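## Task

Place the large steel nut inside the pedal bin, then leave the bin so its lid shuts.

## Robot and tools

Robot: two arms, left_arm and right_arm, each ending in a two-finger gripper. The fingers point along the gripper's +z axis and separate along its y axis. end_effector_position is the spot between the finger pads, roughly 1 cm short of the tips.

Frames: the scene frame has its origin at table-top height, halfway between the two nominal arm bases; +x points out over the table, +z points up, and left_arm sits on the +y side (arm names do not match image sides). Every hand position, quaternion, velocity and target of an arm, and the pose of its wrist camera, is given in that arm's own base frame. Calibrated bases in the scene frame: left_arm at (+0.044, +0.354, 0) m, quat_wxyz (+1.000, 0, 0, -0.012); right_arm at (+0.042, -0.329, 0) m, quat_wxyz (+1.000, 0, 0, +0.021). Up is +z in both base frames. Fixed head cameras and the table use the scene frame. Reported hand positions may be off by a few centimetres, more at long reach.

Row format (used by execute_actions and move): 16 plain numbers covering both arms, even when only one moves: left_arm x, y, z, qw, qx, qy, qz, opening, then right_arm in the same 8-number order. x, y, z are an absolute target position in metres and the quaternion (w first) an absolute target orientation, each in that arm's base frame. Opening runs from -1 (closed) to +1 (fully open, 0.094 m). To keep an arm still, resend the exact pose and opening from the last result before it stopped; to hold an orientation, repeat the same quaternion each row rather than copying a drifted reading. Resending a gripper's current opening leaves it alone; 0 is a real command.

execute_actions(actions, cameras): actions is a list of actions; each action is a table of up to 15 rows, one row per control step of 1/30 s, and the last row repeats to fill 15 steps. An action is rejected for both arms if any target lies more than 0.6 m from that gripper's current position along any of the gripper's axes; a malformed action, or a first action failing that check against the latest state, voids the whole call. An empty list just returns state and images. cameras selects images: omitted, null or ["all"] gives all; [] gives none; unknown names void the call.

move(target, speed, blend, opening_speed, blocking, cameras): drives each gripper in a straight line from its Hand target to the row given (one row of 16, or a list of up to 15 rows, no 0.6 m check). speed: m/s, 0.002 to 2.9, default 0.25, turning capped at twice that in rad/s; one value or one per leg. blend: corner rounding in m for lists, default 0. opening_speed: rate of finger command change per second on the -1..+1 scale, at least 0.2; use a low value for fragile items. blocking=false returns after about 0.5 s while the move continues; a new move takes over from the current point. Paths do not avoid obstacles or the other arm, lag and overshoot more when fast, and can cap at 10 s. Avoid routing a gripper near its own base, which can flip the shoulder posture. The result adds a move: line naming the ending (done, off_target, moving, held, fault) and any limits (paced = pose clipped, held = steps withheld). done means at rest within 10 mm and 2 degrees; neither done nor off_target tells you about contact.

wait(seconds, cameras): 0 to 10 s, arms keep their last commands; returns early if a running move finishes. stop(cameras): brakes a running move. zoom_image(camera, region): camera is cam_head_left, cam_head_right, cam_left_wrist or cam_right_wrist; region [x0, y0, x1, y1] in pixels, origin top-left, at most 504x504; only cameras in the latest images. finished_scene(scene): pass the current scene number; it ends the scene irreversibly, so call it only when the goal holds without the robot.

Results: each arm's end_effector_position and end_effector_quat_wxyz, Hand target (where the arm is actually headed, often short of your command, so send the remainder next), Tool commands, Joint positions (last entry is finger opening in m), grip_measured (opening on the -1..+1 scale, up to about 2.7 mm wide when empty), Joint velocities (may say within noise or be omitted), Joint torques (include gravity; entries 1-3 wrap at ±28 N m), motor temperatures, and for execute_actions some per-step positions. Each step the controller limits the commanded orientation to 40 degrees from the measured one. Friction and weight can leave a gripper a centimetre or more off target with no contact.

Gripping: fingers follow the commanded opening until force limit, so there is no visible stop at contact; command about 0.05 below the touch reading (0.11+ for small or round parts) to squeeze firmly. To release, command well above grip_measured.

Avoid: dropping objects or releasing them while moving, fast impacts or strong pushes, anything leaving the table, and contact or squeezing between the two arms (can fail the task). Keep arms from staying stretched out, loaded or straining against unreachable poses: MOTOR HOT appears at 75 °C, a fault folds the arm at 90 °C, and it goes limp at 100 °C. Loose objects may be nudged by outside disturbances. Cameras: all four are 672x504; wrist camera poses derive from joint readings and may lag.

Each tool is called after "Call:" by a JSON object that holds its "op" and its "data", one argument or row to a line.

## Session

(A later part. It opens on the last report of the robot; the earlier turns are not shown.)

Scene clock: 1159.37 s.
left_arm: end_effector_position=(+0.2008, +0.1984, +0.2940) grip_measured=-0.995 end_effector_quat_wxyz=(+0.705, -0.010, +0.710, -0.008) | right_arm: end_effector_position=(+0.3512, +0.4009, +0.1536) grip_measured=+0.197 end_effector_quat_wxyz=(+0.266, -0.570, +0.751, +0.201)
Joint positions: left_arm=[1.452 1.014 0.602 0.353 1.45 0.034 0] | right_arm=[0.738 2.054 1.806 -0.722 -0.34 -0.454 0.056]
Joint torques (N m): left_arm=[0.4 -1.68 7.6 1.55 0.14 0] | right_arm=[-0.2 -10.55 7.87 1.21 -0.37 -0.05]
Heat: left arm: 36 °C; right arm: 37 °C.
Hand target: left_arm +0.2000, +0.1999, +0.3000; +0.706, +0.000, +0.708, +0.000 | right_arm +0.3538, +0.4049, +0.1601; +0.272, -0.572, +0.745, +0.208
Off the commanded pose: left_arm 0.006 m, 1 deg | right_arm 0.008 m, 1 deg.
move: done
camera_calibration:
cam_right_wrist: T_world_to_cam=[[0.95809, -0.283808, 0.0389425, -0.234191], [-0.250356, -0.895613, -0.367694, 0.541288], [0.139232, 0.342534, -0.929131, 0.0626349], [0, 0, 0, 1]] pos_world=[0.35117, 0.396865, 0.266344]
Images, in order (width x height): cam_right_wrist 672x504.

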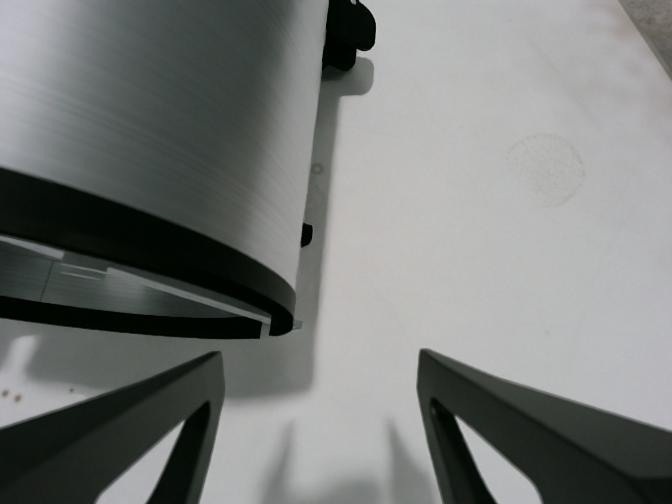

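Call:
{"op": "move", "data": {
  "target": [
    [0.2,0.2,0.3,0.698,0,0.7,0,-1,0.36,0.473,0.143,0.271,-0.572,0.745,0.208,0.2],
    [0.2,0.2,0.3,0.698,0,0.7,0,-1,0.36,0.473,0.143,0.271,-0.572,0.745,0.208,-1]
  ],
  "speed": 0.1,
  "opening_speed": 0.8,
  "cameras": ["cam_right_wrist"]
}}

Scene clock: 1169.40 s.
left_arm: end_effector_position=(+0.2008, +0.1984, +0.2941) grip_measured=-0.995 end_effector_quat_wxyz=(+0.705, -0.010, +0.710, -0.008) | right_arm: end_effector_position=(+0.3749, +0.4581, +0.1337) grip_measured=-0.907 end_effector_quat_wxyz=(+0.284, -0.583, +0.746, +0.152)
Joint positions: left_arm=[1.452 1.014 0.602 0.353 1.45 0.034 0] | right_arm=[0.823 2.295 2.116 -0.762 -0.2 -0.438 0.004]
Joint torques (N m): left_arm=[0.4 -1.65 7.65 1.56 0.14 0.02] | right_arm=[0.57 -12.71 7.88 1.15 -1.19 0.63]
Heat: left arm: 36 °C; right arm: 37 °C.
Hand target: left_arm +0.2000, +0.1999, +0.3000; +0.706, +0.000, +0.708, +0.000 | right_arm +0.3599, +0.4721, +0.1435; +0.272, -0.573, +0.745, +0.206
Off the commanded pose: left_arm 0.006 m, 1 deg | right_arm 0.023 m, 7 deg.
move: off_target (right_arm)
camera_calibration:
cam_right_wrist: T_world_to_cam=[[0.947612, -0.285762, 0.142728, -0.249039], [-0.224813, -0.914079, -0.337518, 0.585882], [0.226915, 0.287749, -0.930435, 0.0136847], [0, 0, 0, 1]] pos_world=[0.364601, 0.460439, 0.246024]
Images, in order (width x height): cam_right_wrist 672x504.

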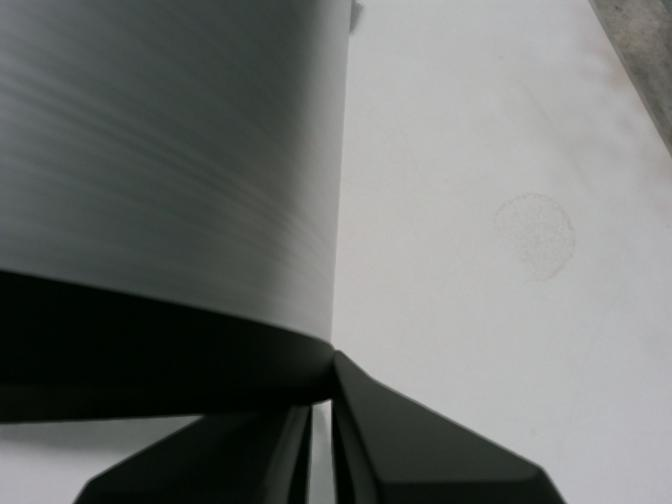

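Call:
{"op": "move", "data": {
  "target": [
    [0.2,0.2,0.3,0.698,0,0.7,0,-1,0.362,0.43,0.15,0.389,-0.545,0.673,0.315,-1],
    [0.2,0.2,0.3,0.698,0,0.7,0,-1,0.358,0.405,0.128,0.5,-0.482,0.595,0.404,-1],
    [0.2,0.2,0.3,0.698,0,0.7,0,-1,0.355,0.4,0.105,0.573,-0.425,0.525,0.464,-1]
  ],
  "speed": 0.08
}}

Scene clock: 1183.80 s.
left_arm: end_effector_position=(+0.2008, +0.1984, +0.2941) grip_measured=-0.995 end_effector_quat_wxyz=(+0.705, -0.010, +0.710, -0.008) | right_arm: end_effector_position=(+0.3586, +0.4003, +0.0950) grip_measured=-0.918 end_effector_quat_wxyz=(+0.549, -0.405, +0.564, +0.466)
Joint positions: left_arm=[1.452 1.014 0.602 0.353 1.45 0.034 0] | right_arm=[0.622 2.335 1.002 1.381 -0.704 0.113 0.004]
Joint torques (N m): left_arm=[0.4 -1.65 7.61 1.55 0.13 0.02] | right_arm=[-0.39 -9.85 3.96 2.3 -0.38 -0.43]
Heat: left arm: 36 °C; right arm: 38 °C.
Hand target: left_arm +0.2000, +0.1999, +0.3000; +0.706, +0.000, +0.708, +0.000 | right_arm +0.3548, +0.3998, +0.1046; +0.572, -0.426, +0.527, +0.462
Off the commanded pose: left_arm 0.006 m, 1 deg | right_arm 0.011 m, 6 deg.
move: off_target (right_arm)
camera_calibration:
cam_left_wrist: T_world_to_cam=[[0.000742735, -0.998255, 0.0590432, 0.177647], [-0.317141, -0.0562304, -0.94671, 0.389663], [0.948378, -0.0180218, -0.316629, 0.0121743], [0, 0, 0, 1]] pos_world=[0.1119, 0.199467, 0.362263]
cam_right_wrist: T_world_to_cam=[[0.958363, -0.276646, -0.0707601, -0.231818], [-0.139351, -0.236808, -0.961511, 0.273896], [0.249242, 0.931337, -0.265498, -0.330807], [0, 0, 0, 1]] pos_world=[0.342785, 0.308822, 0.159122]

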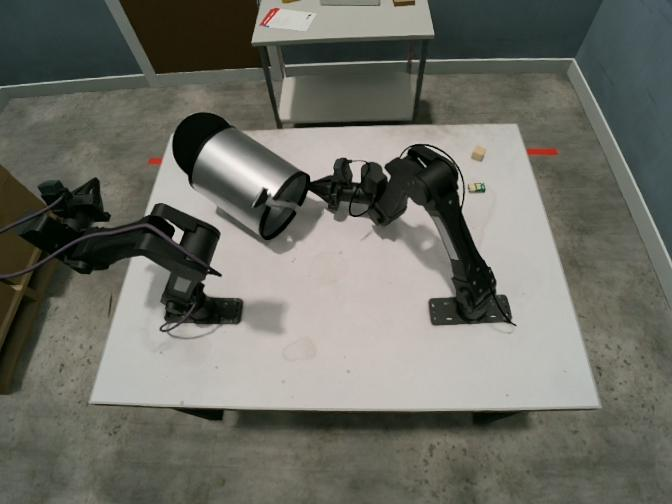

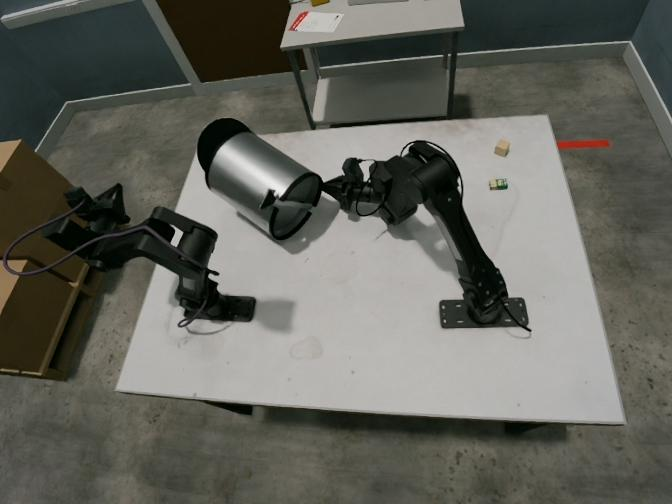

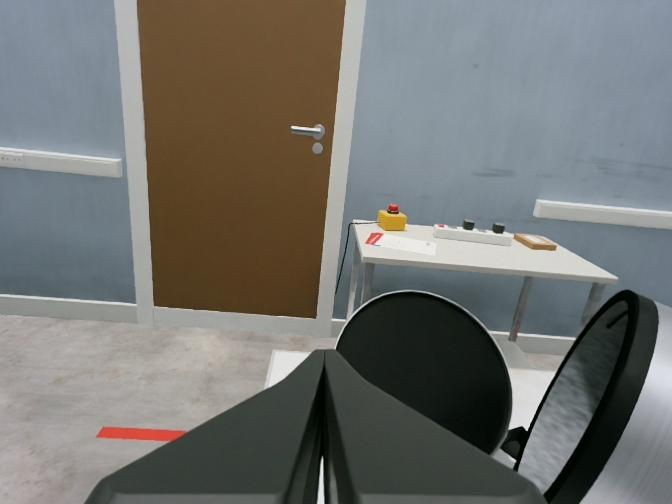

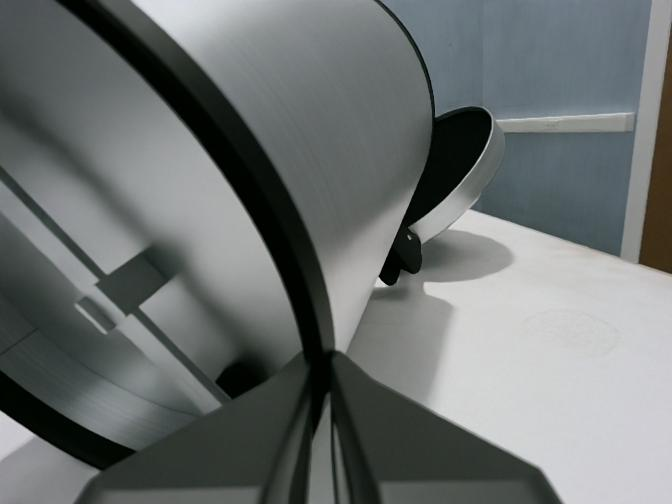

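Call:
{"op": "move", "data": {
  "target": [
    [0.21,0.03,0.34,0,-0.545,0.839,0,0.2,0.359,0.4,0.1,0.549,-0.405,0.564,0.466,-1]
  ],
  "speed": 0.2
}}

Scene clock: 1198.90 s.
left_arm: end_effector_position=(+0.2153, +0.0312, +0.3320) grip_measured=+0.198 end_effector_quat_wxyz=(+0.267, -0.518, +0.803, -0.125) | right_arm: end_effector_position=(+0.3600, +0.4000, +0.0924) grip_measured=-0.918 end_effector_quat_wxyz=(+0.539, -0.394, +0.575, +0.472)
Joint positions: left_arm=[0.142 1.112 1.678 -1.538 0.003 -1.006 0.056] | right_arm=[0.622 2.336 1.002 1.369 -0.697 0.141 0.004]
Joint torques (N m): left_arm=[-0.36 -2.06 6.42 1.19 0 -0.03] | right_arm=[-0.03 -12.15 3.34 1.61 -0.11 -0.32]
Motor temperatures (°C): left_arm=[21 25 28 35 24 22 23] | right_arm=[21 38 26 31 20 22 25]
Heat: left arm: 35 °C; right arm: 38 °C.
Hand target: left_arm +0.2103, +0.0302, +0.3391; +0.275, -0.518, +0.800, -0.129 | right_arm +0.3590, +0.4000, +0.0999; +0.549, -0.405, +0.564, +0.466
Off the commanded pose: left_arm 0.010 m, 34 deg | right_arm 0.008 m, 2 deg.
joint sent to its limit (left arm) — joint 4 (wrist pitch), lower limit. The joint targets are off in orientation, not in position.
move: off_target (left_arm)
camera_calibration:
cam_left_wrist: T_world_to_cam=[[0.775177, -0.400578, 0.488506, -0.319442], [-0.452711, -0.891567, -0.0127136, 0.165927], [0.440629, -0.211297, -0.872468, 0.307199], [0, 0, 0, 1]] pos_world=[0.18738, 0.0848838, 0.42618]
cam_right_wrist: T_world_to_cam=[[0.953255, -0.282736, -0.106605, -0.225819], [-0.176798, -0.235778, -0.955589, 0.284041], [0.245044, 0.929768, -0.274744, -0.328567], [0, 0, 0, 1]] pos_world=[0.345995, 0.308615, 0.157081]

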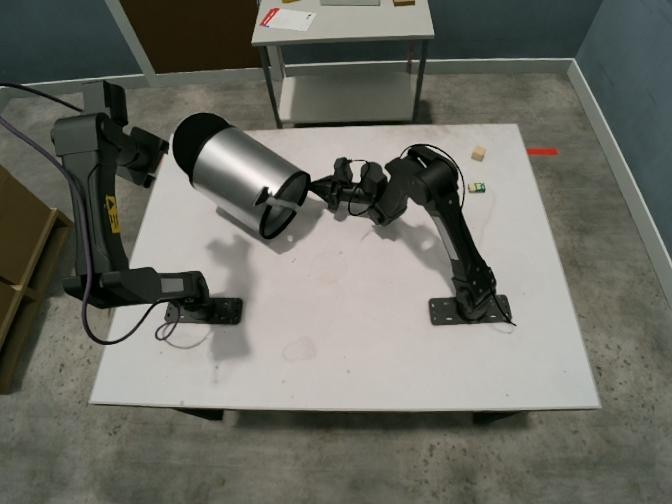

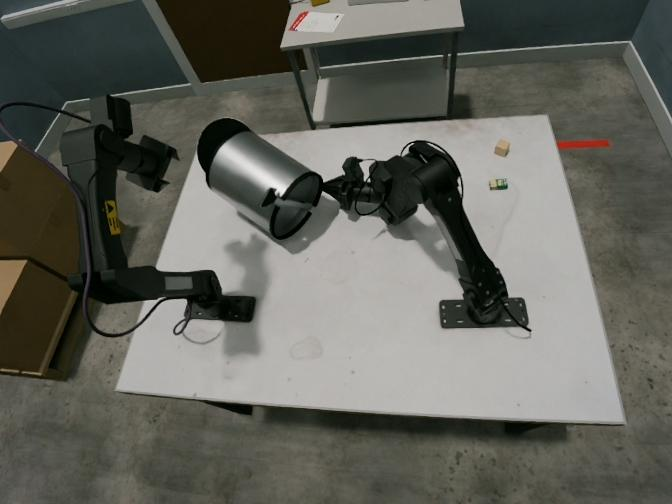

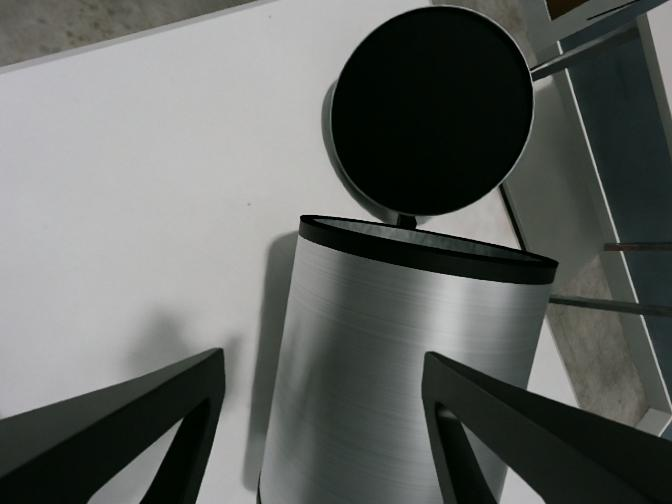

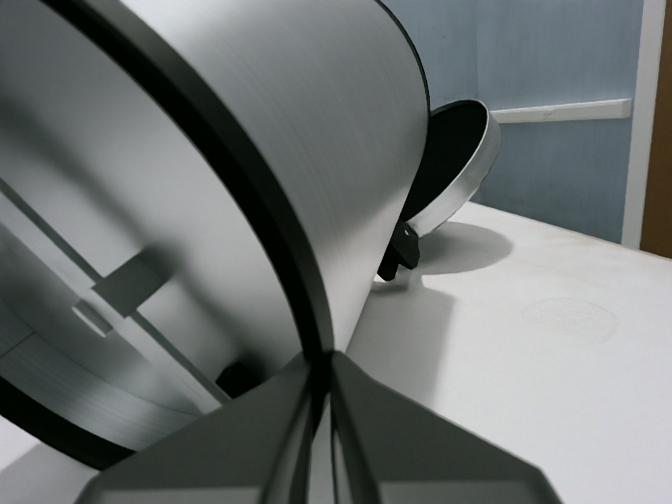

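Call:
{"op": "move", "data": {
  "target": [
    [0.282,0.07,0.3,0,-0.469,0.883,0,0.2,0.359,0.4,0.1,0.549,-0.405,0.564,0.466,-1]
  ],
  "speed": 0.1,
  "cameras": ["cam_left_wrist"]
}}

Scene clock: 1220.47 s.
left_arm: end_effector_position=(+0.2829, +0.0658, +0.2946) grip_measured=+0.198 end_effector_quat_wxyz=(+0.187, -0.464, +0.864, -0.060) | right_arm: end_effector_position=(+0.3600, +0.4000, +0.0924) grip_measured=-0.918 end_effector_quat_wxyz=(+0.539, -0.394, +0.575, +0.472)
Joint positions: left_arm=[0.237 1.446 1.811 -1.539 0.02 -0.752 0.056] | right_arm=[0.622 2.336 1.002 1.369 -0.697 0.141 0.004]
Joint torques (N m): left_arm=[0.51 -4.23 7.16 0.88 -0.09 0.15] | right_arm=[-0.05 -12.15 3.33 1.61 -0.1 -0.32]
Heat: left arm: 34 °C; right arm: 39 °C.
Hand target: left_arm +0.2820, +0.0699, +0.2994; +0.192, -0.462, +0.864, -0.052 | right_arm +0.3590, +0.4000, +0.0999; +0.549, -0.405, +0.564, +0.466
Off the commanded pose: left_arm 0.007 m, 23 deg | right_arm 0.008 m, 2 deg.
joint sent to its limit (left arm) — joint 4 (wrist pitch), lower limit. The joint targets are off in orientation, not in position.
move: off_target (left_arm)
camera_calibration:
cam_left_wrist: T_world_to_cam=[[0.79511, -0.534074, 0.287342, -0.277271], [-0.56708, -0.822687, 0.0400734, 0.239107], [0.214991, -0.194809, -0.956989, 0.339825], [0, 0, 0, 1]] pos_world=[0.282994, 0.114828, 0.395299]
Images, in order (width x height): cam_left_wrist 672x504.

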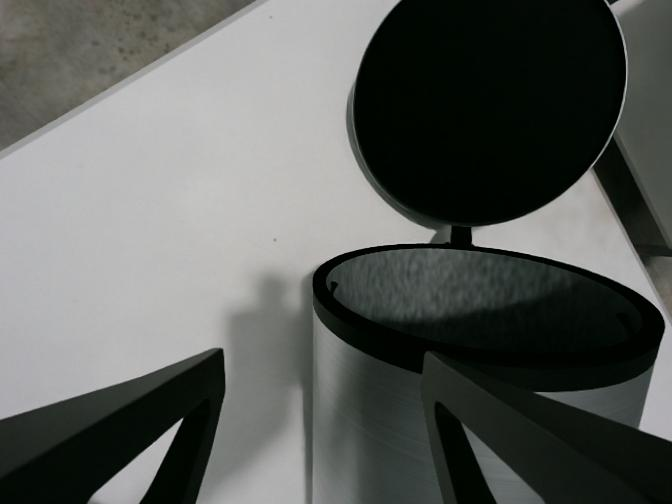

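Call:
{"op": "move", "data": {
  "target": [
    [0.313,0.073,0.265,0.1,-0.469,0.875,-0.04,0.2,0.359,0.4,0.1,0.549,-0.405,0.564,0.466,-1],
    [0.313,0.071,0.222,0.1,-0.469,0.875,-0.04,0.2,0.359,0.4,0.1,0.549,-0.405,0.564,0.466,-1]
  ],
  "speed": 0.08,
  "cameras": ["cam_left_wrist","cam_head_left"]
}}

Scene clock: 1231.10 s.
left_arm: end_effector_position=(+0.3130, +0.0716, +0.2182) grip_measured=+0.198 end_effector_quat_wxyz=(+0.087, -0.471, +0.877, -0.037) | right_arm: end_effector_position=(+0.3600, +0.4000, +0.0924) grip_measured=-0.918 end_effector_quat_wxyz=(+0.539, -0.394, +0.575, +0.472)
Joint positions: left_arm=[0.237 1.63 1.712 -1.465 0.028 -0.752 0.056] | right_arm=[0.622 2.336 1.002 1.369 -0.697 0.141 0.004]
Joint torques (N m): left_arm=[-0.27 -9.13 4.55 0.86 0.02 0] | right_arm=[-0.02 -12.18 3.34 1.6 -0.1 -0.32]
Heat: left arm: 33 °C; right arm: 40 °C.
Hand target: left_arm +0.3130, +0.0710, +0.2221; +0.100, -0.470, +0.876, -0.040 | right_arm +0.3590, +0.4000, +0.0999; +0.549, -0.405, +0.564, +0.466
Off the commanded pose: left_arm 0.004 m, 2 deg | right_arm 0.008 m, 2 deg.
move: done
camera_calibration:
cam_left_wrist: T_world_to_cam=[[0.83766, -0.524173, 0.15352, -0.26094], [-0.545771, -0.814312, 0.19756, 0.222456], [0.0214577, -0.249275, -0.968195, 0.328318], [0, 0, 0, 1]] pos_world=[0.332944, 0.126212, 0.313987]
Images, in order (width x height): cam_head_left 672x504, cam_left_wrist 672x504.

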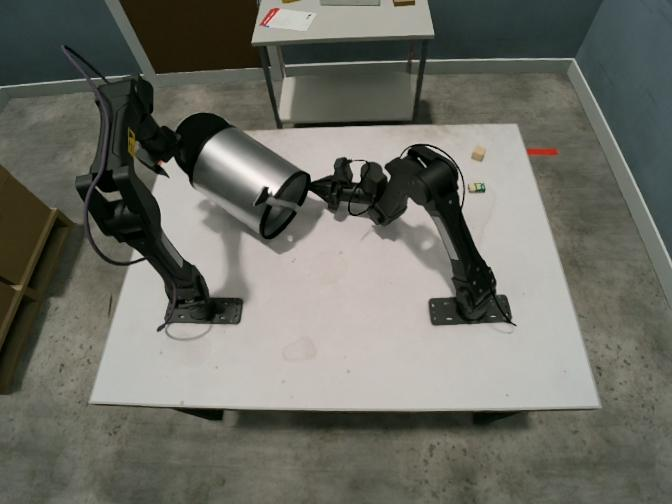

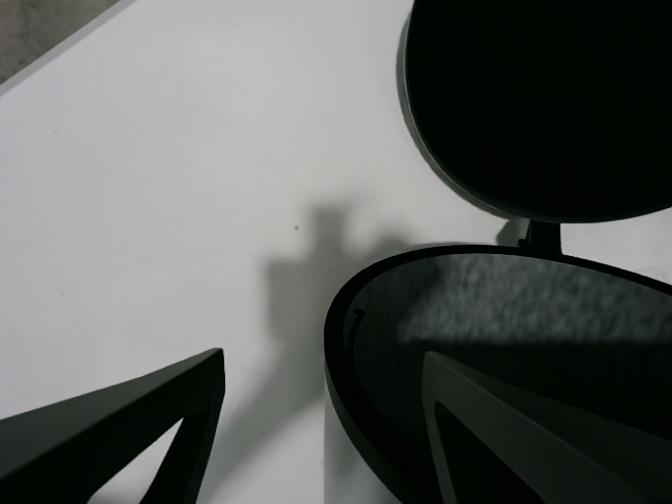

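Call:
{"op": "move", "data": {
  "target": [
    [0.315,0.072,0.195,0.1,-0.469,0.875,-0.04,0.2,0.359,0.4,0.1,0.549,-0.405,0.564,0.466,-1],
    [0.315,0.072,0.195,0.1,-0.469,0.875,-0.04,-1,0.359,0.4,0.1,0.549,-0.405,0.564,0.466,-1]
  ],
  "speed": 0.08,
  "opening_speed": 0.8,
  "cameras": ["cam_left_wrist"]
}}

Scene clock: 1241.57 s.
left_arm: end_effector_position=(+0.3156, +0.0722, +0.1905) grip_measured=-0.995 end_effector_quat_wxyz=(+0.086, -0.471, +0.877, -0.037) | right_arm: end_effector_position=(+0.3600, +0.4000, +0.0924) grip_measured=-0.918 end_effector_quat_wxyz=(+0.539, -0.394, +0.575, +0.472)
Joint positions: left_arm=[0.237 1.613 1.581 -1.353 0.028 -0.752 0] | right_arm=[0.622 2.336 1.002 1.369 -0.697 0.141 0.004]
Joint torques (N m): left_arm=[-0.17 -9.51 4.55 0.84 0.02 0.03] | right_arm=[-0.03 -12.19 3.3 1.61 -0.1 -0.32]
Heat: left arm: 32 °C; right arm: 40 °C.
Hand target: left_arm +0.3150, +0.0720, +0.1949; +0.100, -0.470, +0.876, -0.040 | right_arm +0.3590, +0.4000, +0.0999; +0.549, -0.405, +0.564, +0.466
Off the commanded pose: left_arm 0.005 m, 2 deg | right_arm 0.008 m, 2 deg.
move: done
camera_calibration:
cam_left_wrist: T_world_to_cam=[[0.837893, -0.524098, 0.1525, -0.258499], [-0.545476, -0.814113, 0.19919, 0.229374], [0.0197571, -0.250085, -0.968022, 0.302114], [0, 0, 0, 1]] pos_world=[0.335743, 0.126812, 0.286186]
Images, in order (width x height): cam_left_wrist 672x504.

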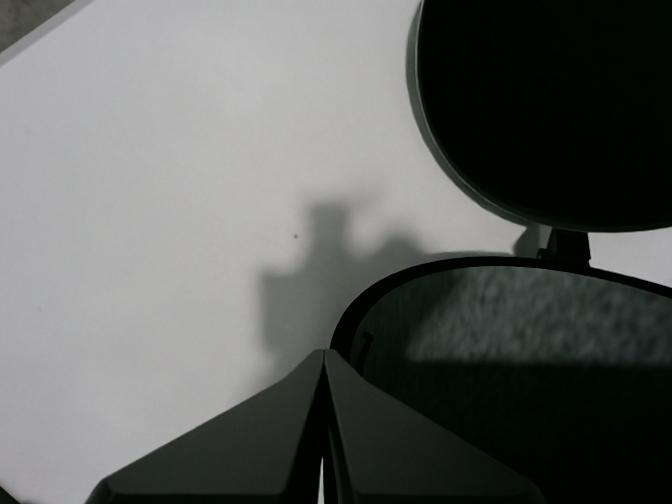

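Call:
{"op": "move", "data": {
  "target": [
    [0.318,0.07,0.2,0.1,-0.469,0.875,-0.04,0.2,0.359,0.4,0.1,0.549,-0.405,0.564,0.466,-1],
    [0.308,0.045,0.2,0.1,-0.469,0.875,-0.04,0.2,0.359,0.4,0.1,0.549,-0.405,0.564,0.466,-1],
    [0.308,0.045,0.2,0.1,-0.469,0.875,-0.04,-1,0.359,0.4,0.1,0.549,-0.405,0.564,0.466,-1]
  ],
  "speed": 0.08,
  "opening_speed": 0.8,
  "cameras": ["cam_left_wrist"]
}}

Scene clock: 1252.10 s.
left_arm: end_effector_position=(+0.3149, +0.0480, +0.1997) grip_measured=-0.995 end_effector_quat_wxyz=(+0.105, -0.473, +0.874, -0.042) | right_arm: end_effector_position=(+0.3606, +0.3998, +0.0918) grip_measured=-0.918 end_effector_quat_wxyz=(+0.539, -0.392, +0.578, +0.472)
Joint positions: left_arm=[0.153 1.563 1.56 -1.342 0.009 -0.839 0] | right_arm=[0.622 2.336 1.002 1.367 -0.693 0.145 0.004]
Joint torques (N m): left_arm=[-0.7 -8.27 4.57 0.61 -0.02 0.02] | right_arm=[-0.02 -12.16 3.34 1.64 -0.14 -0.34]
Heat: left arm: 32 °C; right arm: 40 °C.
Hand target: left_arm +0.3082, +0.0451, +0.2000; +0.100, -0.470, +0.876, -0.040 | right_arm +0.3590, +0.4000, +0.0998; +0.549, -0.404, +0.564, +0.466
Off the commanded pose: left_arm 0.008 m, 1 deg | right_arm 0.008 m, 3 deg.
move: off_target (right_arm); target 3's new opening was sent with left_arm's hand 0.014 m and 2 deg from that target
camera_calibration:
cam_left_wrist: T_world_to_cam=[[0.834663, -0.520869, 0.178979, -0.276332], [-0.547837, -0.818614, 0.172469, 0.213792], [0.0566813, -0.242005, -0.968618, 0.293118], [0, 0, 0, 1]] pos_world=[0.331153, 0.102017, 0.296505]
Images, in order (width x height): cam_left_wrist 672x504.

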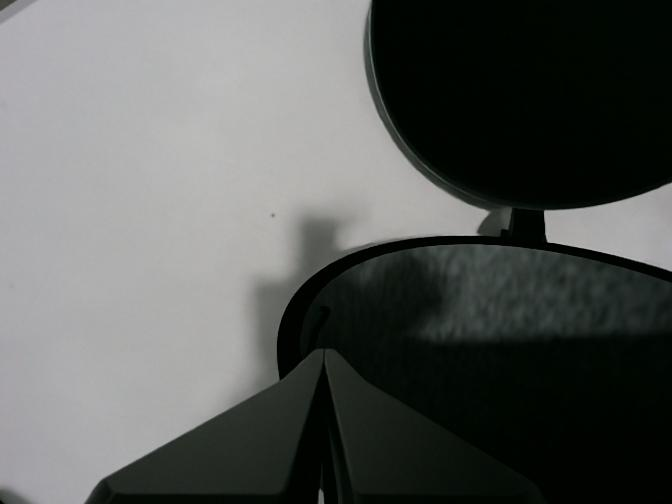

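Call:
{"op": "move", "data": {
  "target": [
    [0.308,0.05,0.225,0.1,-0.469,0.875,-0.04,0.2,0.359,0.4,0.1,0.549,-0.405,0.564,0.466,-1],
    [0.298,0.052,0.21,0.1,-0.469,0.875,-0.04,0.2,0.359,0.4,0.1,0.549,-0.405,0.564,0.466,-1],
    [0.297,0.052,0.175,0.1,-0.469,0.875,-0.04,0.2,0.359,0.4,0.1,0.549,-0.405,0.564,0.466,-1]
  ],
  "speed": 0.08,
  "cameras": ["cam_left_wrist"]
}}

Scene clock: 1263.40 s.
left_arm: end_effector_position=(+0.3093, +0.0659, +0.1894) grip_measured=+0.197 end_effector_quat_wxyz=(+0.140, -0.484, +0.863, -0.033) | right_arm: end_effector_position=(+0.3615, +0.3988, +0.0918) grip_measured=-0.918 end_effector_quat_wxyz=(+0.538, -0.390, +0.579, +0.472)
Joint positions: left_arm=[0.192 1.488 1.431 -1.227 -0.025 -0.825 0.056] | right_arm=[0.619 2.336 1.001 1.368 -0.693 0.149 0.004]
Joint torques (N m): left_arm=[-1.14 -5.68 3.28 0.53 0.37 0.2] | right_arm=[0.16 -12.1 3.37 1.63 -0.14 -0.4]
Heat: left arm: 31 °C; right arm: 40 °C.
Hand target: left_arm +0.2970, +0.0526, +0.1759; +0.100, -0.470, +0.876, -0.040 | right_arm +0.3591, +0.4000, +0.0998; +0.549, -0.404, +0.564, +0.466
Off the commanded pose: left_arm 0.023 m, 5 deg | right_arm 0.009 m, 3 deg.
move: off_target (left_arm, right_arm)
camera_calibration:
cam_left_wrist: T_world_to_cam=[[0.84204, -0.50097, 0.199993, -0.268169], [-0.52672, -0.843586, 0.104545, 0.235097], [0.116337, -0.193371, -0.974204, 0.267183], [0, 0, 0, 1]] pos_world=[0.318556, 0.115645, 0.289345]
Images, in order (width x height): cam_left_wrist 672x504.

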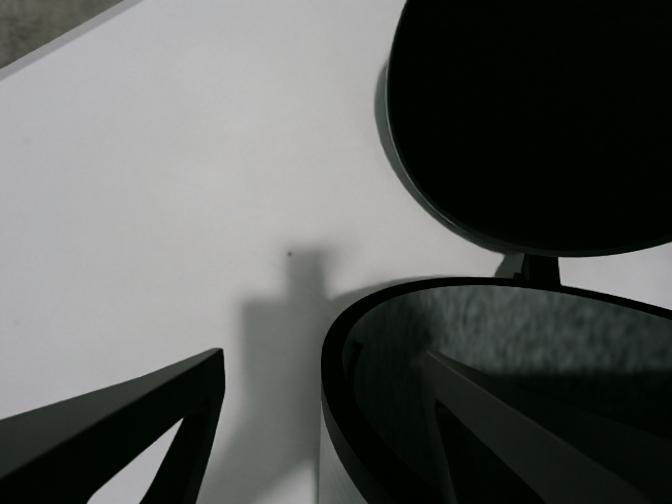

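Call:
{"op": "move", "data": {
  "target": [
    [0.308,0.066,0.18,0.14,-0.484,0.863,-0.033,0.2,0.359,0.4,0.1,0.549,-0.405,0.564,0.466,-1],
    [0.308,0.066,0.165,0.14,-0.484,0.863,-0.033,0.2,0.359,0.4,0.1,0.549,-0.405,0.564,0.466,-1],
    [0.308,0.064,0.165,0.14,-0.484,0.863,-0.033,-1,0.359,0.4,0.1,0.549,-0.405,0.564,0.466,-1]
  ],
  "speed": 0.08,
  "opening_speed": 0.8
}}

Scene clock: 1270.93 s.
left_arm: end_effector_position=(+0.3152, +0.0672, +0.1698) grip_measured=-0.995 end_effector_quat_wxyz=(+0.151, -0.489, +0.858, -0.038) | right_arm: end_effector_position=(+0.3633, +0.3985, +0.0913) grip_measured=-0.923 end_effector_quat_wxyz=(+0.540, -0.386, +0.582, +0.470)
Joint positions: left_arm=[0.194 1.476 1.334 -1.116 -0.023 -0.838 0] | right_arm=[0.62 2.336 1.001 1.365 -0.681 0.15 0.004]
Joint torques (N m): left_arm=[-0.72 -6.71 4.51 0.75 -0.05 0.08] | right_arm=[0.12 -12.12 3.4 1.66 -0.26 -0.4]
Heat: left arm: 31 °C; right arm: 40 °C.
Hand target: left_arm +0.3081, +0.0641, +0.1651; +0.140, -0.484, +0.863, -0.033 | right_arm +0.3591, +0.4000, +0.0999; +0.549, -0.404, +0.564, +0.466
Off the commanded pose: left_arm 0.009 m, 2 deg | right_arm 0.010 m, 3 deg.
move: off_target (right_arm); target 3's new opening was sent with left_arm's hand 0.012 m and 2 deg from that target
camera_calibration:
cam_left_wrist: T_world_to_cam=[[0.842927, -0.489627, 0.223023, -0.273559], [-0.518108, -0.850445, 0.0911401, 0.241421], [0.145044, -0.192375, -0.970543, 0.237959], [0, 0, 0, 1]] pos_world=[0.321158, 0.117151, 0.269957]
cam_right_wrist: T_world_to_cam=[[0.946751, -0.29913, -0.119096, -0.219491], [-0.193408, -0.232658, -0.953134, 0.287788], [0.257402, 0.925414, -0.278123, -0.330767], [0, 0, 0, 1]] pos_world=[0.348604, 0.307396, 0.156166]

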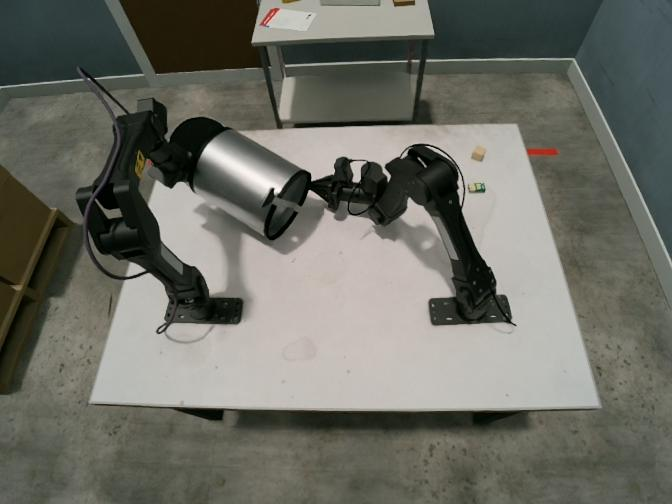

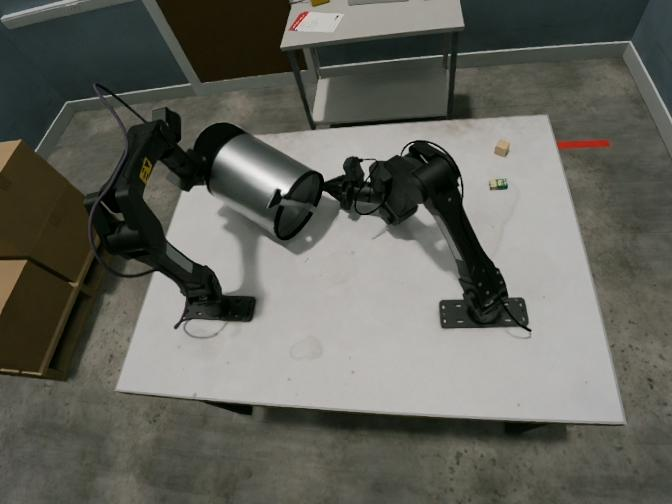

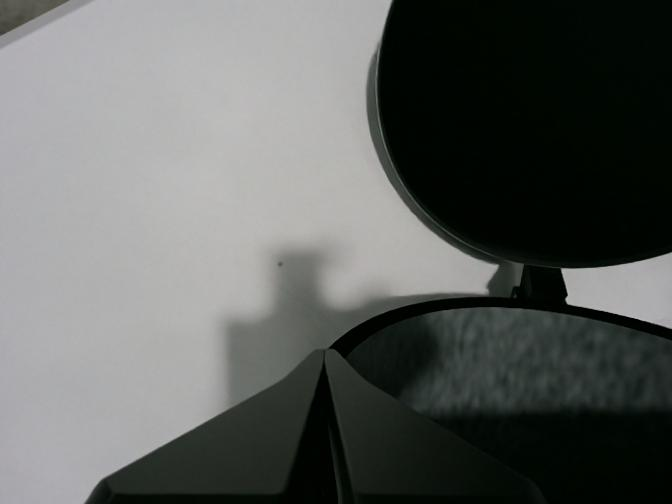

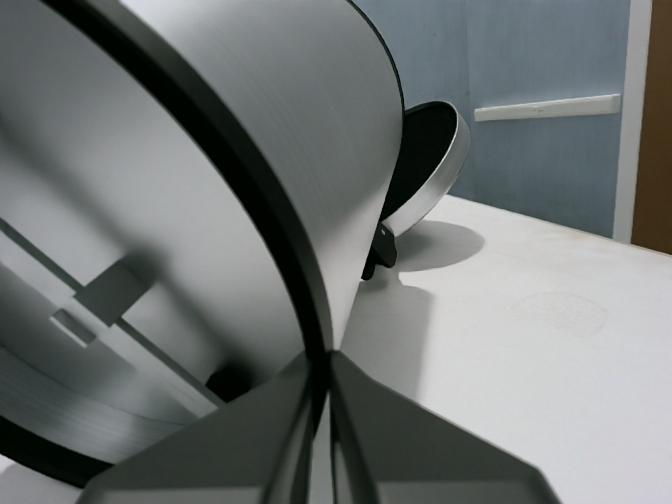

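Call:
{"op": "move", "data": {
  "target": [
    [0.32,0.07,0.3,0.15,-0.48,0.86,-0.04,-1,0.36,0.4,0.098,0.549,-0.405,0.564,0.466,-1],
    [0.395,0.02,0.3,0.15,-0.48,0.86,-0.04,-1,0.36,0.4,0.098,0.549,-0.405,0.564,0.466,-1],
    [0.395,0.02,0.22,0.1,-0.48,0.87,-0.04,-1,0.36,0.4,0.098,0.549,-0.405,0.564,0.466,-1]
  ],
  "speed": 0.12
}}

Scene clock: 1288.57 s.
left_arm: end_effector_position=(+0.3920, +0.0167, +0.2250) grip_measured=-0.995 end_effector_quat_wxyz=(+0.100, -0.479, +0.871, -0.043) | right_arm: end_effector_position=(+0.3633, +0.3985, +0.0913) grip_measured=-0.923 end_effector_quat_wxyz=(+0.540, -0.386, +0.582, +0.470)
Joint positions: left_arm=[0.034 1.907 2.073 -1.519 -0.014 -0.971 0] | right_arm=[0.62 2.336 1.001 1.365 -0.681 0.15 0.004]
Joint torques (N m): left_arm=[0.55 -8.96 4.57 0.87 -0.04 0.06] | right_arm=[0.01 -11.49 3.67 1.71 -0.28 -0.41]
Motor temperatures (°C): left_arm=[21 26 26 30 24 22 22] | right_arm=[21 40 25 30 19 22 26]
Heat: left arm: 30 °C; right arm: 40 °C.
Hand target: left_arm +0.3949, +0.0199, +0.2201; +0.100, -0.480, +0.870, -0.040 | right_arm +0.3600, +0.4000, +0.0979; +0.549, -0.404, +0.564, +0.466
Off the commanded pose: left_arm 0.007 m, 0 deg | right_arm 0.008 m, 3 deg.
move: off_target (right_arm)
camera_calibration:
cam_left_wrist: T_world_to_cam=[[0.842927, -0.508152, 0.176789, -0.36453], [-0.535348, -0.824908, 0.181463, 0.21933], [0.0536241, -0.247604, -0.967376, 0.306659], [0, 0, 0, 1]] pos_world=[0.408246, 0.0716208, 0.3213]
cam_right_wrist: T_world_to_cam=[[0.946751, -0.29913, -0.119096, -0.219491], [-0.193408, -0.232658, -0.953134, 0.287788], [0.257402, 0.925414, -0.278123, -0.330767], [0, 0, 0, 1]] pos_world=[0.348604, 0.307396, 0.156166]

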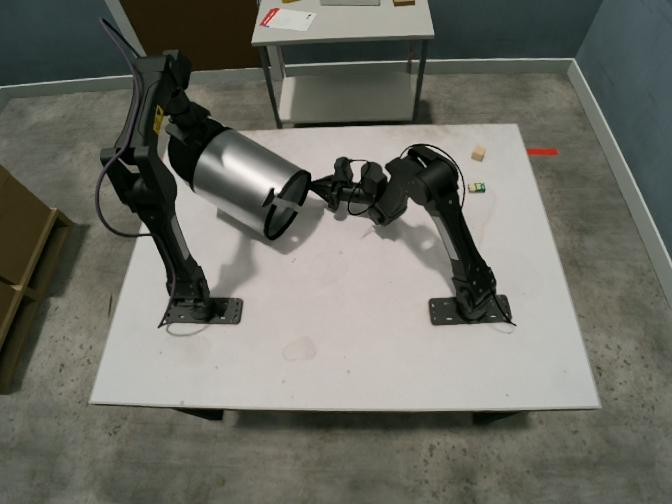

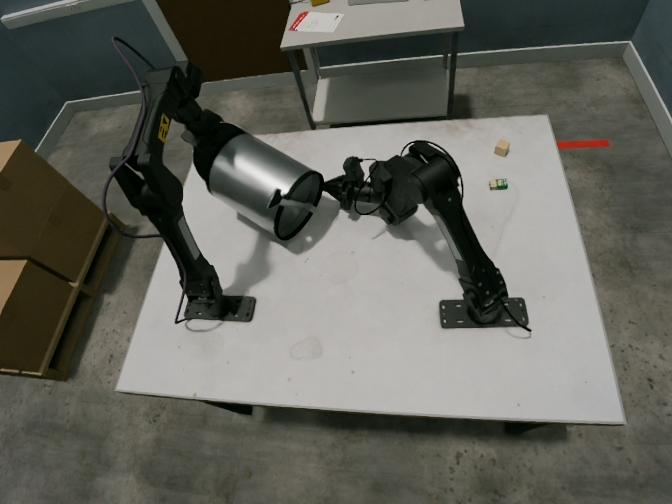

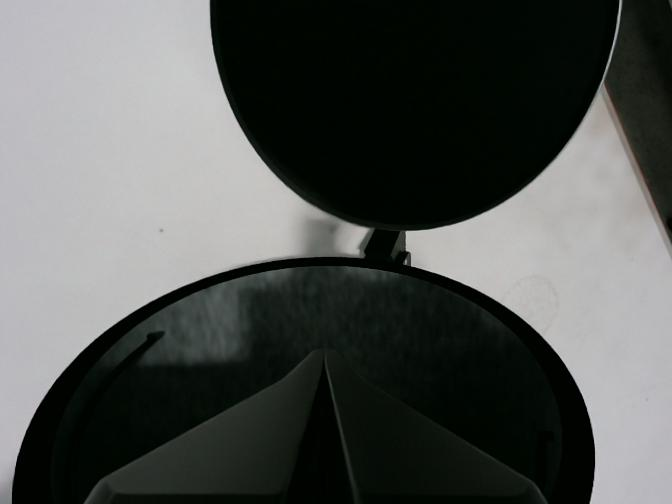

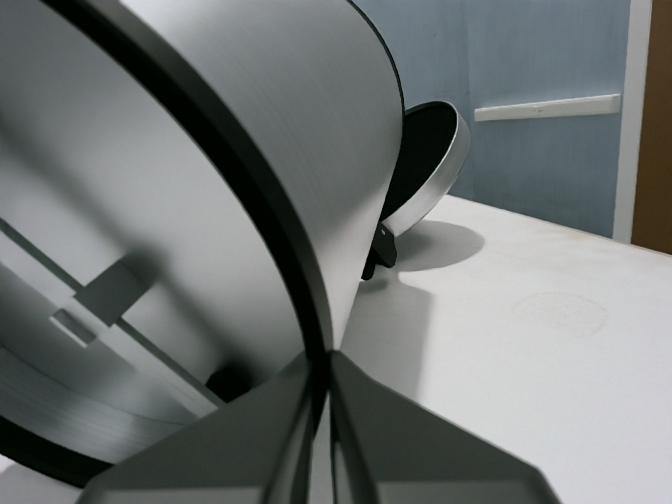

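Call:
{"op": "move", "data": {
  "target": [
    [0.39,0.01,0.2,0.1,-0.48,0.87,-0.04,-1,0.36,0.4,0.098,0.549,-0.405,0.564,0.466,-1],
    [0.33,-0.08,0.215,0.1,-0.48,0.87,-0.04,-1,0.36,0.4,0.09,0.549,-0.405,0.564,0.466,-1],
    [0.3,-0.13,0.23,0.1,-0.48,0.87,-0.04,-1,0.36,0.4,0.08,0.549,-0.405,0.564,0.466,-1]
  ],
  "speed": 0.08
}}

Scene clock: 1296.47 s.
left_arm: end_effector_position=(+0.3131, -0.1142, +0.2472) grip_measured=-0.995 end_effector_quat_wxyz=(+0.141, -0.501, +0.852, -0.057) | right_arm: end_effector_position=(+0.3651, +0.3902, +0.0775) grip_measured=-0.940 end_effector_quat_wxyz=(+0.533, -0.387, +0.583, +0.476)
Joint positions: left_arm=[-0.442 1.644 1.826 -1.496 -0.167 -1.484 0] | right_arm=[0.595 2.379 1.001 1.405 -0.72 0.161 0.003]
Joint torques (N m): left_arm=[-3.22 -4.45 4.21 0.48 0.32 0.11] | right_arm=[1.89 -10.09 4.27 1.81 0.13 -0.53]
Heat: left arm: 30 °C; right arm: 39 °C.
Hand target: left_arm +0.2998, -0.1289, +0.2310; +0.100, -0.481, +0.870, -0.039 | right_arm +0.3598, +0.3996, +0.0800; +0.549, -0.404, +0.564, +0.466
Off the commanded pose: left_arm 0.027 m, 6 deg | right_arm 0.011 m, 4 deg.
move: off_target (left_arm, right_arm)
camera_calibration:
cam_left_wrist: T_world_to_cam=[[0.852589, -0.460709, 0.246656, -0.383358], [-0.50033, -0.855904, 0.130759, 0.0630047], [0.150872, -0.234893, -0.960241, 0.269226], [0, 0, 0, 1]] pos_world=[0.317751, -0.0594513, 0.344841]
cam_right_wrist: T_world_to_cam=[[0.949274, -0.28592, -0.13088, -0.230498], [-0.202005, -0.235514, -0.950645, 0.277122], [0.240984, 0.928861, -0.281325, -0.322491], [0, 0, 0, 1]] pos_world=[0.352501, 0.298911, 0.142552]

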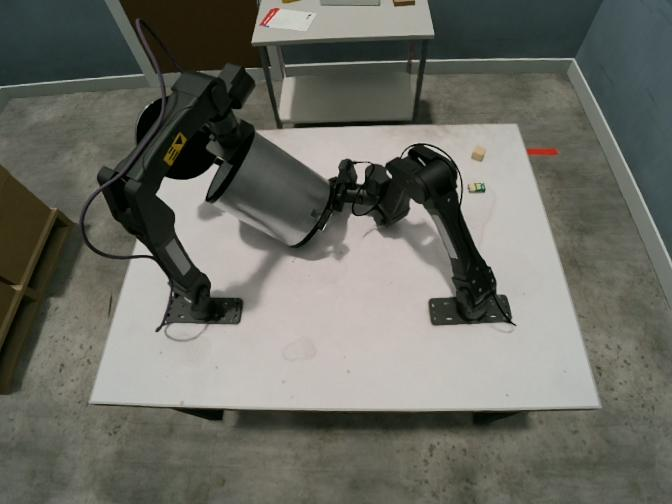

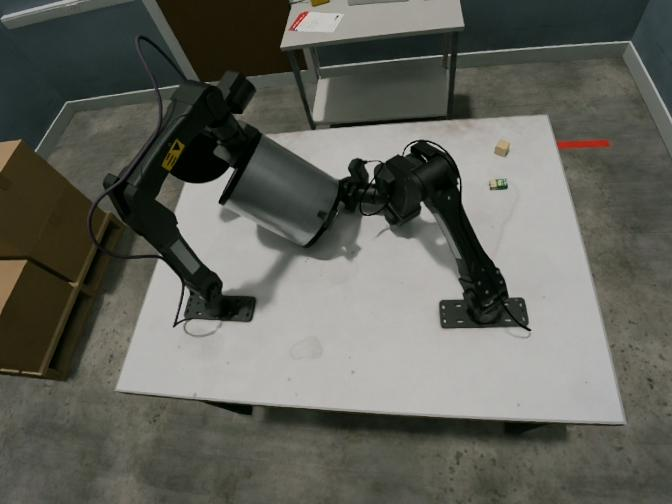

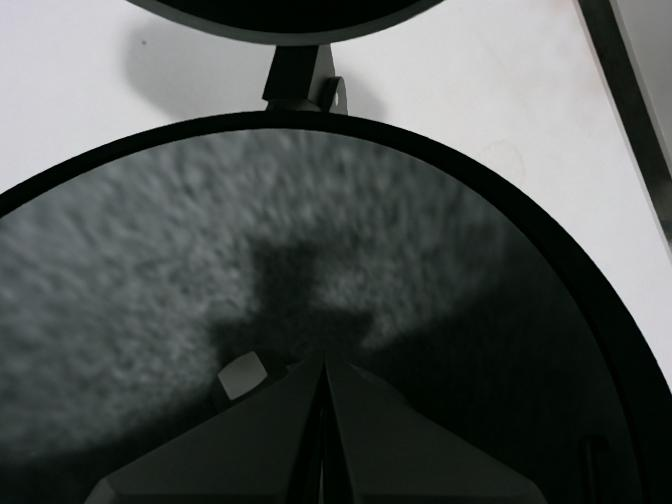

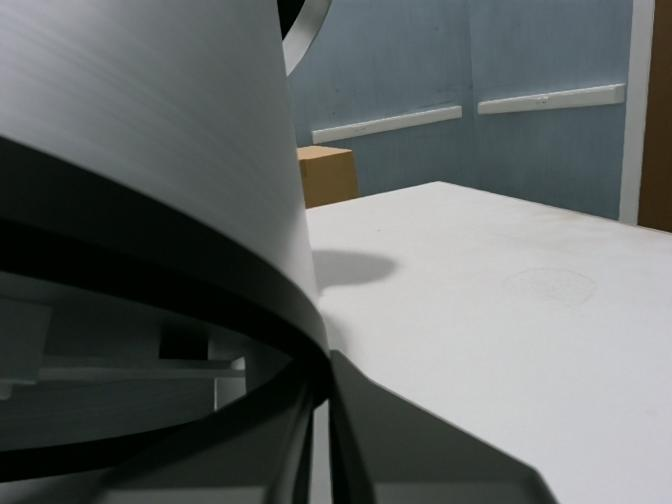

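Call:
{"op": "move", "data": {
  "target": [
    [0.29,-0.14,0.24,0.1,-0.48,0.87,-0.04,-1,0.363,0.392,0.07,0.535,-0.39,0.58,0.475,-1],
    [0.29,-0.14,0.24,0.1,-0.48,0.87,-0.04,-1,0.363,0.392,0.07,0.535,-0.39,0.58,0.475,-0.3],
    [0.29,-0.14,0.24,0.1,-0.48,0.87,-0.04,-1,0.34,0.27,0.09,0.535,-0.39,0.58,0.475,-0.3]
  ],
  "speed": 0.08
}}

Scene clock: 1307.90 s.
left_arm: end_effector_position=(+0.2987, -0.1382, +0.2488) grip_measured=-0.995 end_effector_quat_wxyz=(+0.122, -0.489, +0.861, -0.069) | right_arm: end_effector_position=(+0.3418, +0.2703, +0.0689) grip_measured=-0.303 end_effector_quat_wxyz=(+0.506, -0.376, +0.611, +0.479)
Joint positions: left_arm=[-0.51 1.644 1.839 -1.52 -0.136 -1.525 0] | right_arm=[0.317 2.25 0.661 1.535 -0.991 0.16 0.033]
Joint torques (N m): left_arm=[-1.35 -5.63 4.77 0.46 -0.02 0.06] | right_arm=[-0.1 -11.56 1.74 2.01 -0.22 -0.05]
Heat: left arm: 29 °C; right arm: 38 °C.
Hand target: left_arm +0.2901, -0.1397, +0.2401; +0.104, -0.480, +0.870, -0.047 | right_arm +0.3399, +0.2703, +0.0893; +0.532, -0.392, +0.583, +0.473
Off the commanded pose: left_arm 0.012 m, 4 deg | right_arm 0.021 m, 5 deg.
joint sent to its limit (left arm) — joint 4 (wrist pitch), lower limit. The joint targets still meet the commanded pose.
joint sent to its limit (right arm) — joint 4 (wrist pitch), upper limit. The joint targets still meet the commanded pose.
move: off_target (left_arm, right_arm)
camera_calibration:
cam_left_wrist: T_world_to_cam=[[0.841007, -0.48307, 0.243621, -0.381369], [-0.527516, -0.832164, 0.170968, 0.036487], [0.120143, -0.272299, -0.954683, 0.269878], [0, 0, 0, 1]] pos_world=[0.307557, -0.0803769, 0.344319]
cam_right_wrist: T_world_to_cam=[[0.935689, -0.297011, -0.190449, -0.231995], [-0.272235, -0.264381, -0.925198, 0.266089], [0.224443, 0.917544, -0.328235, -0.196028], [0, 0, 0, 1]] pos_world=[0.333511, 0.181308, 0.137658]

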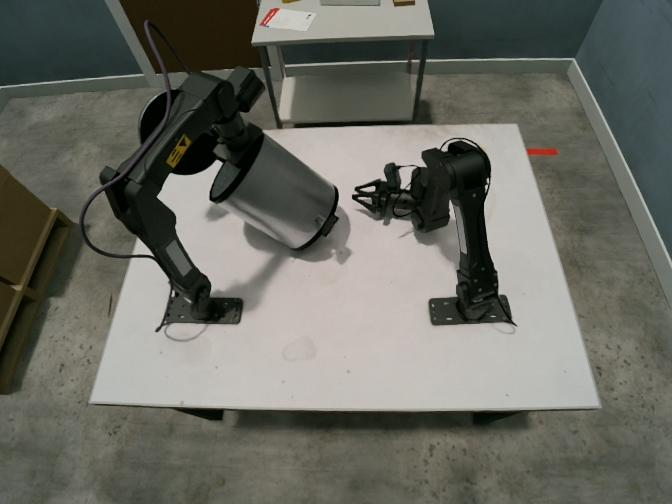

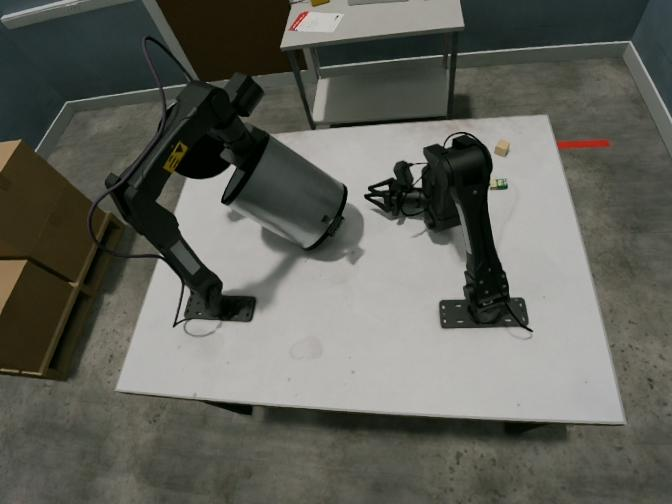

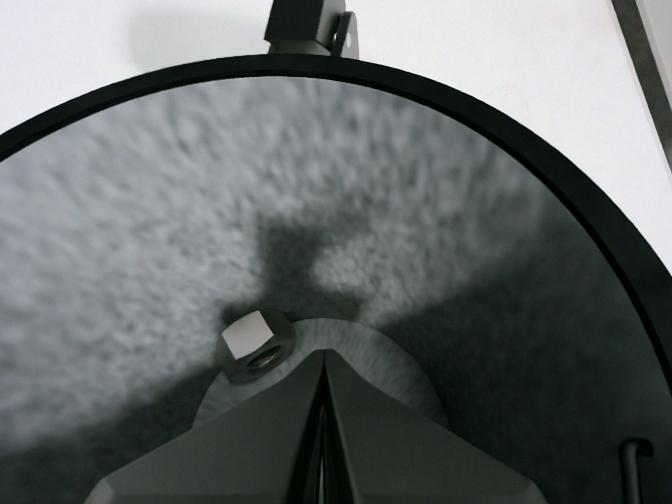

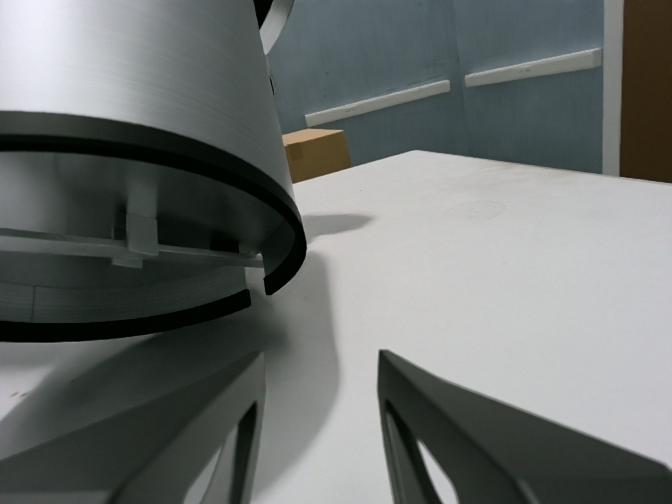

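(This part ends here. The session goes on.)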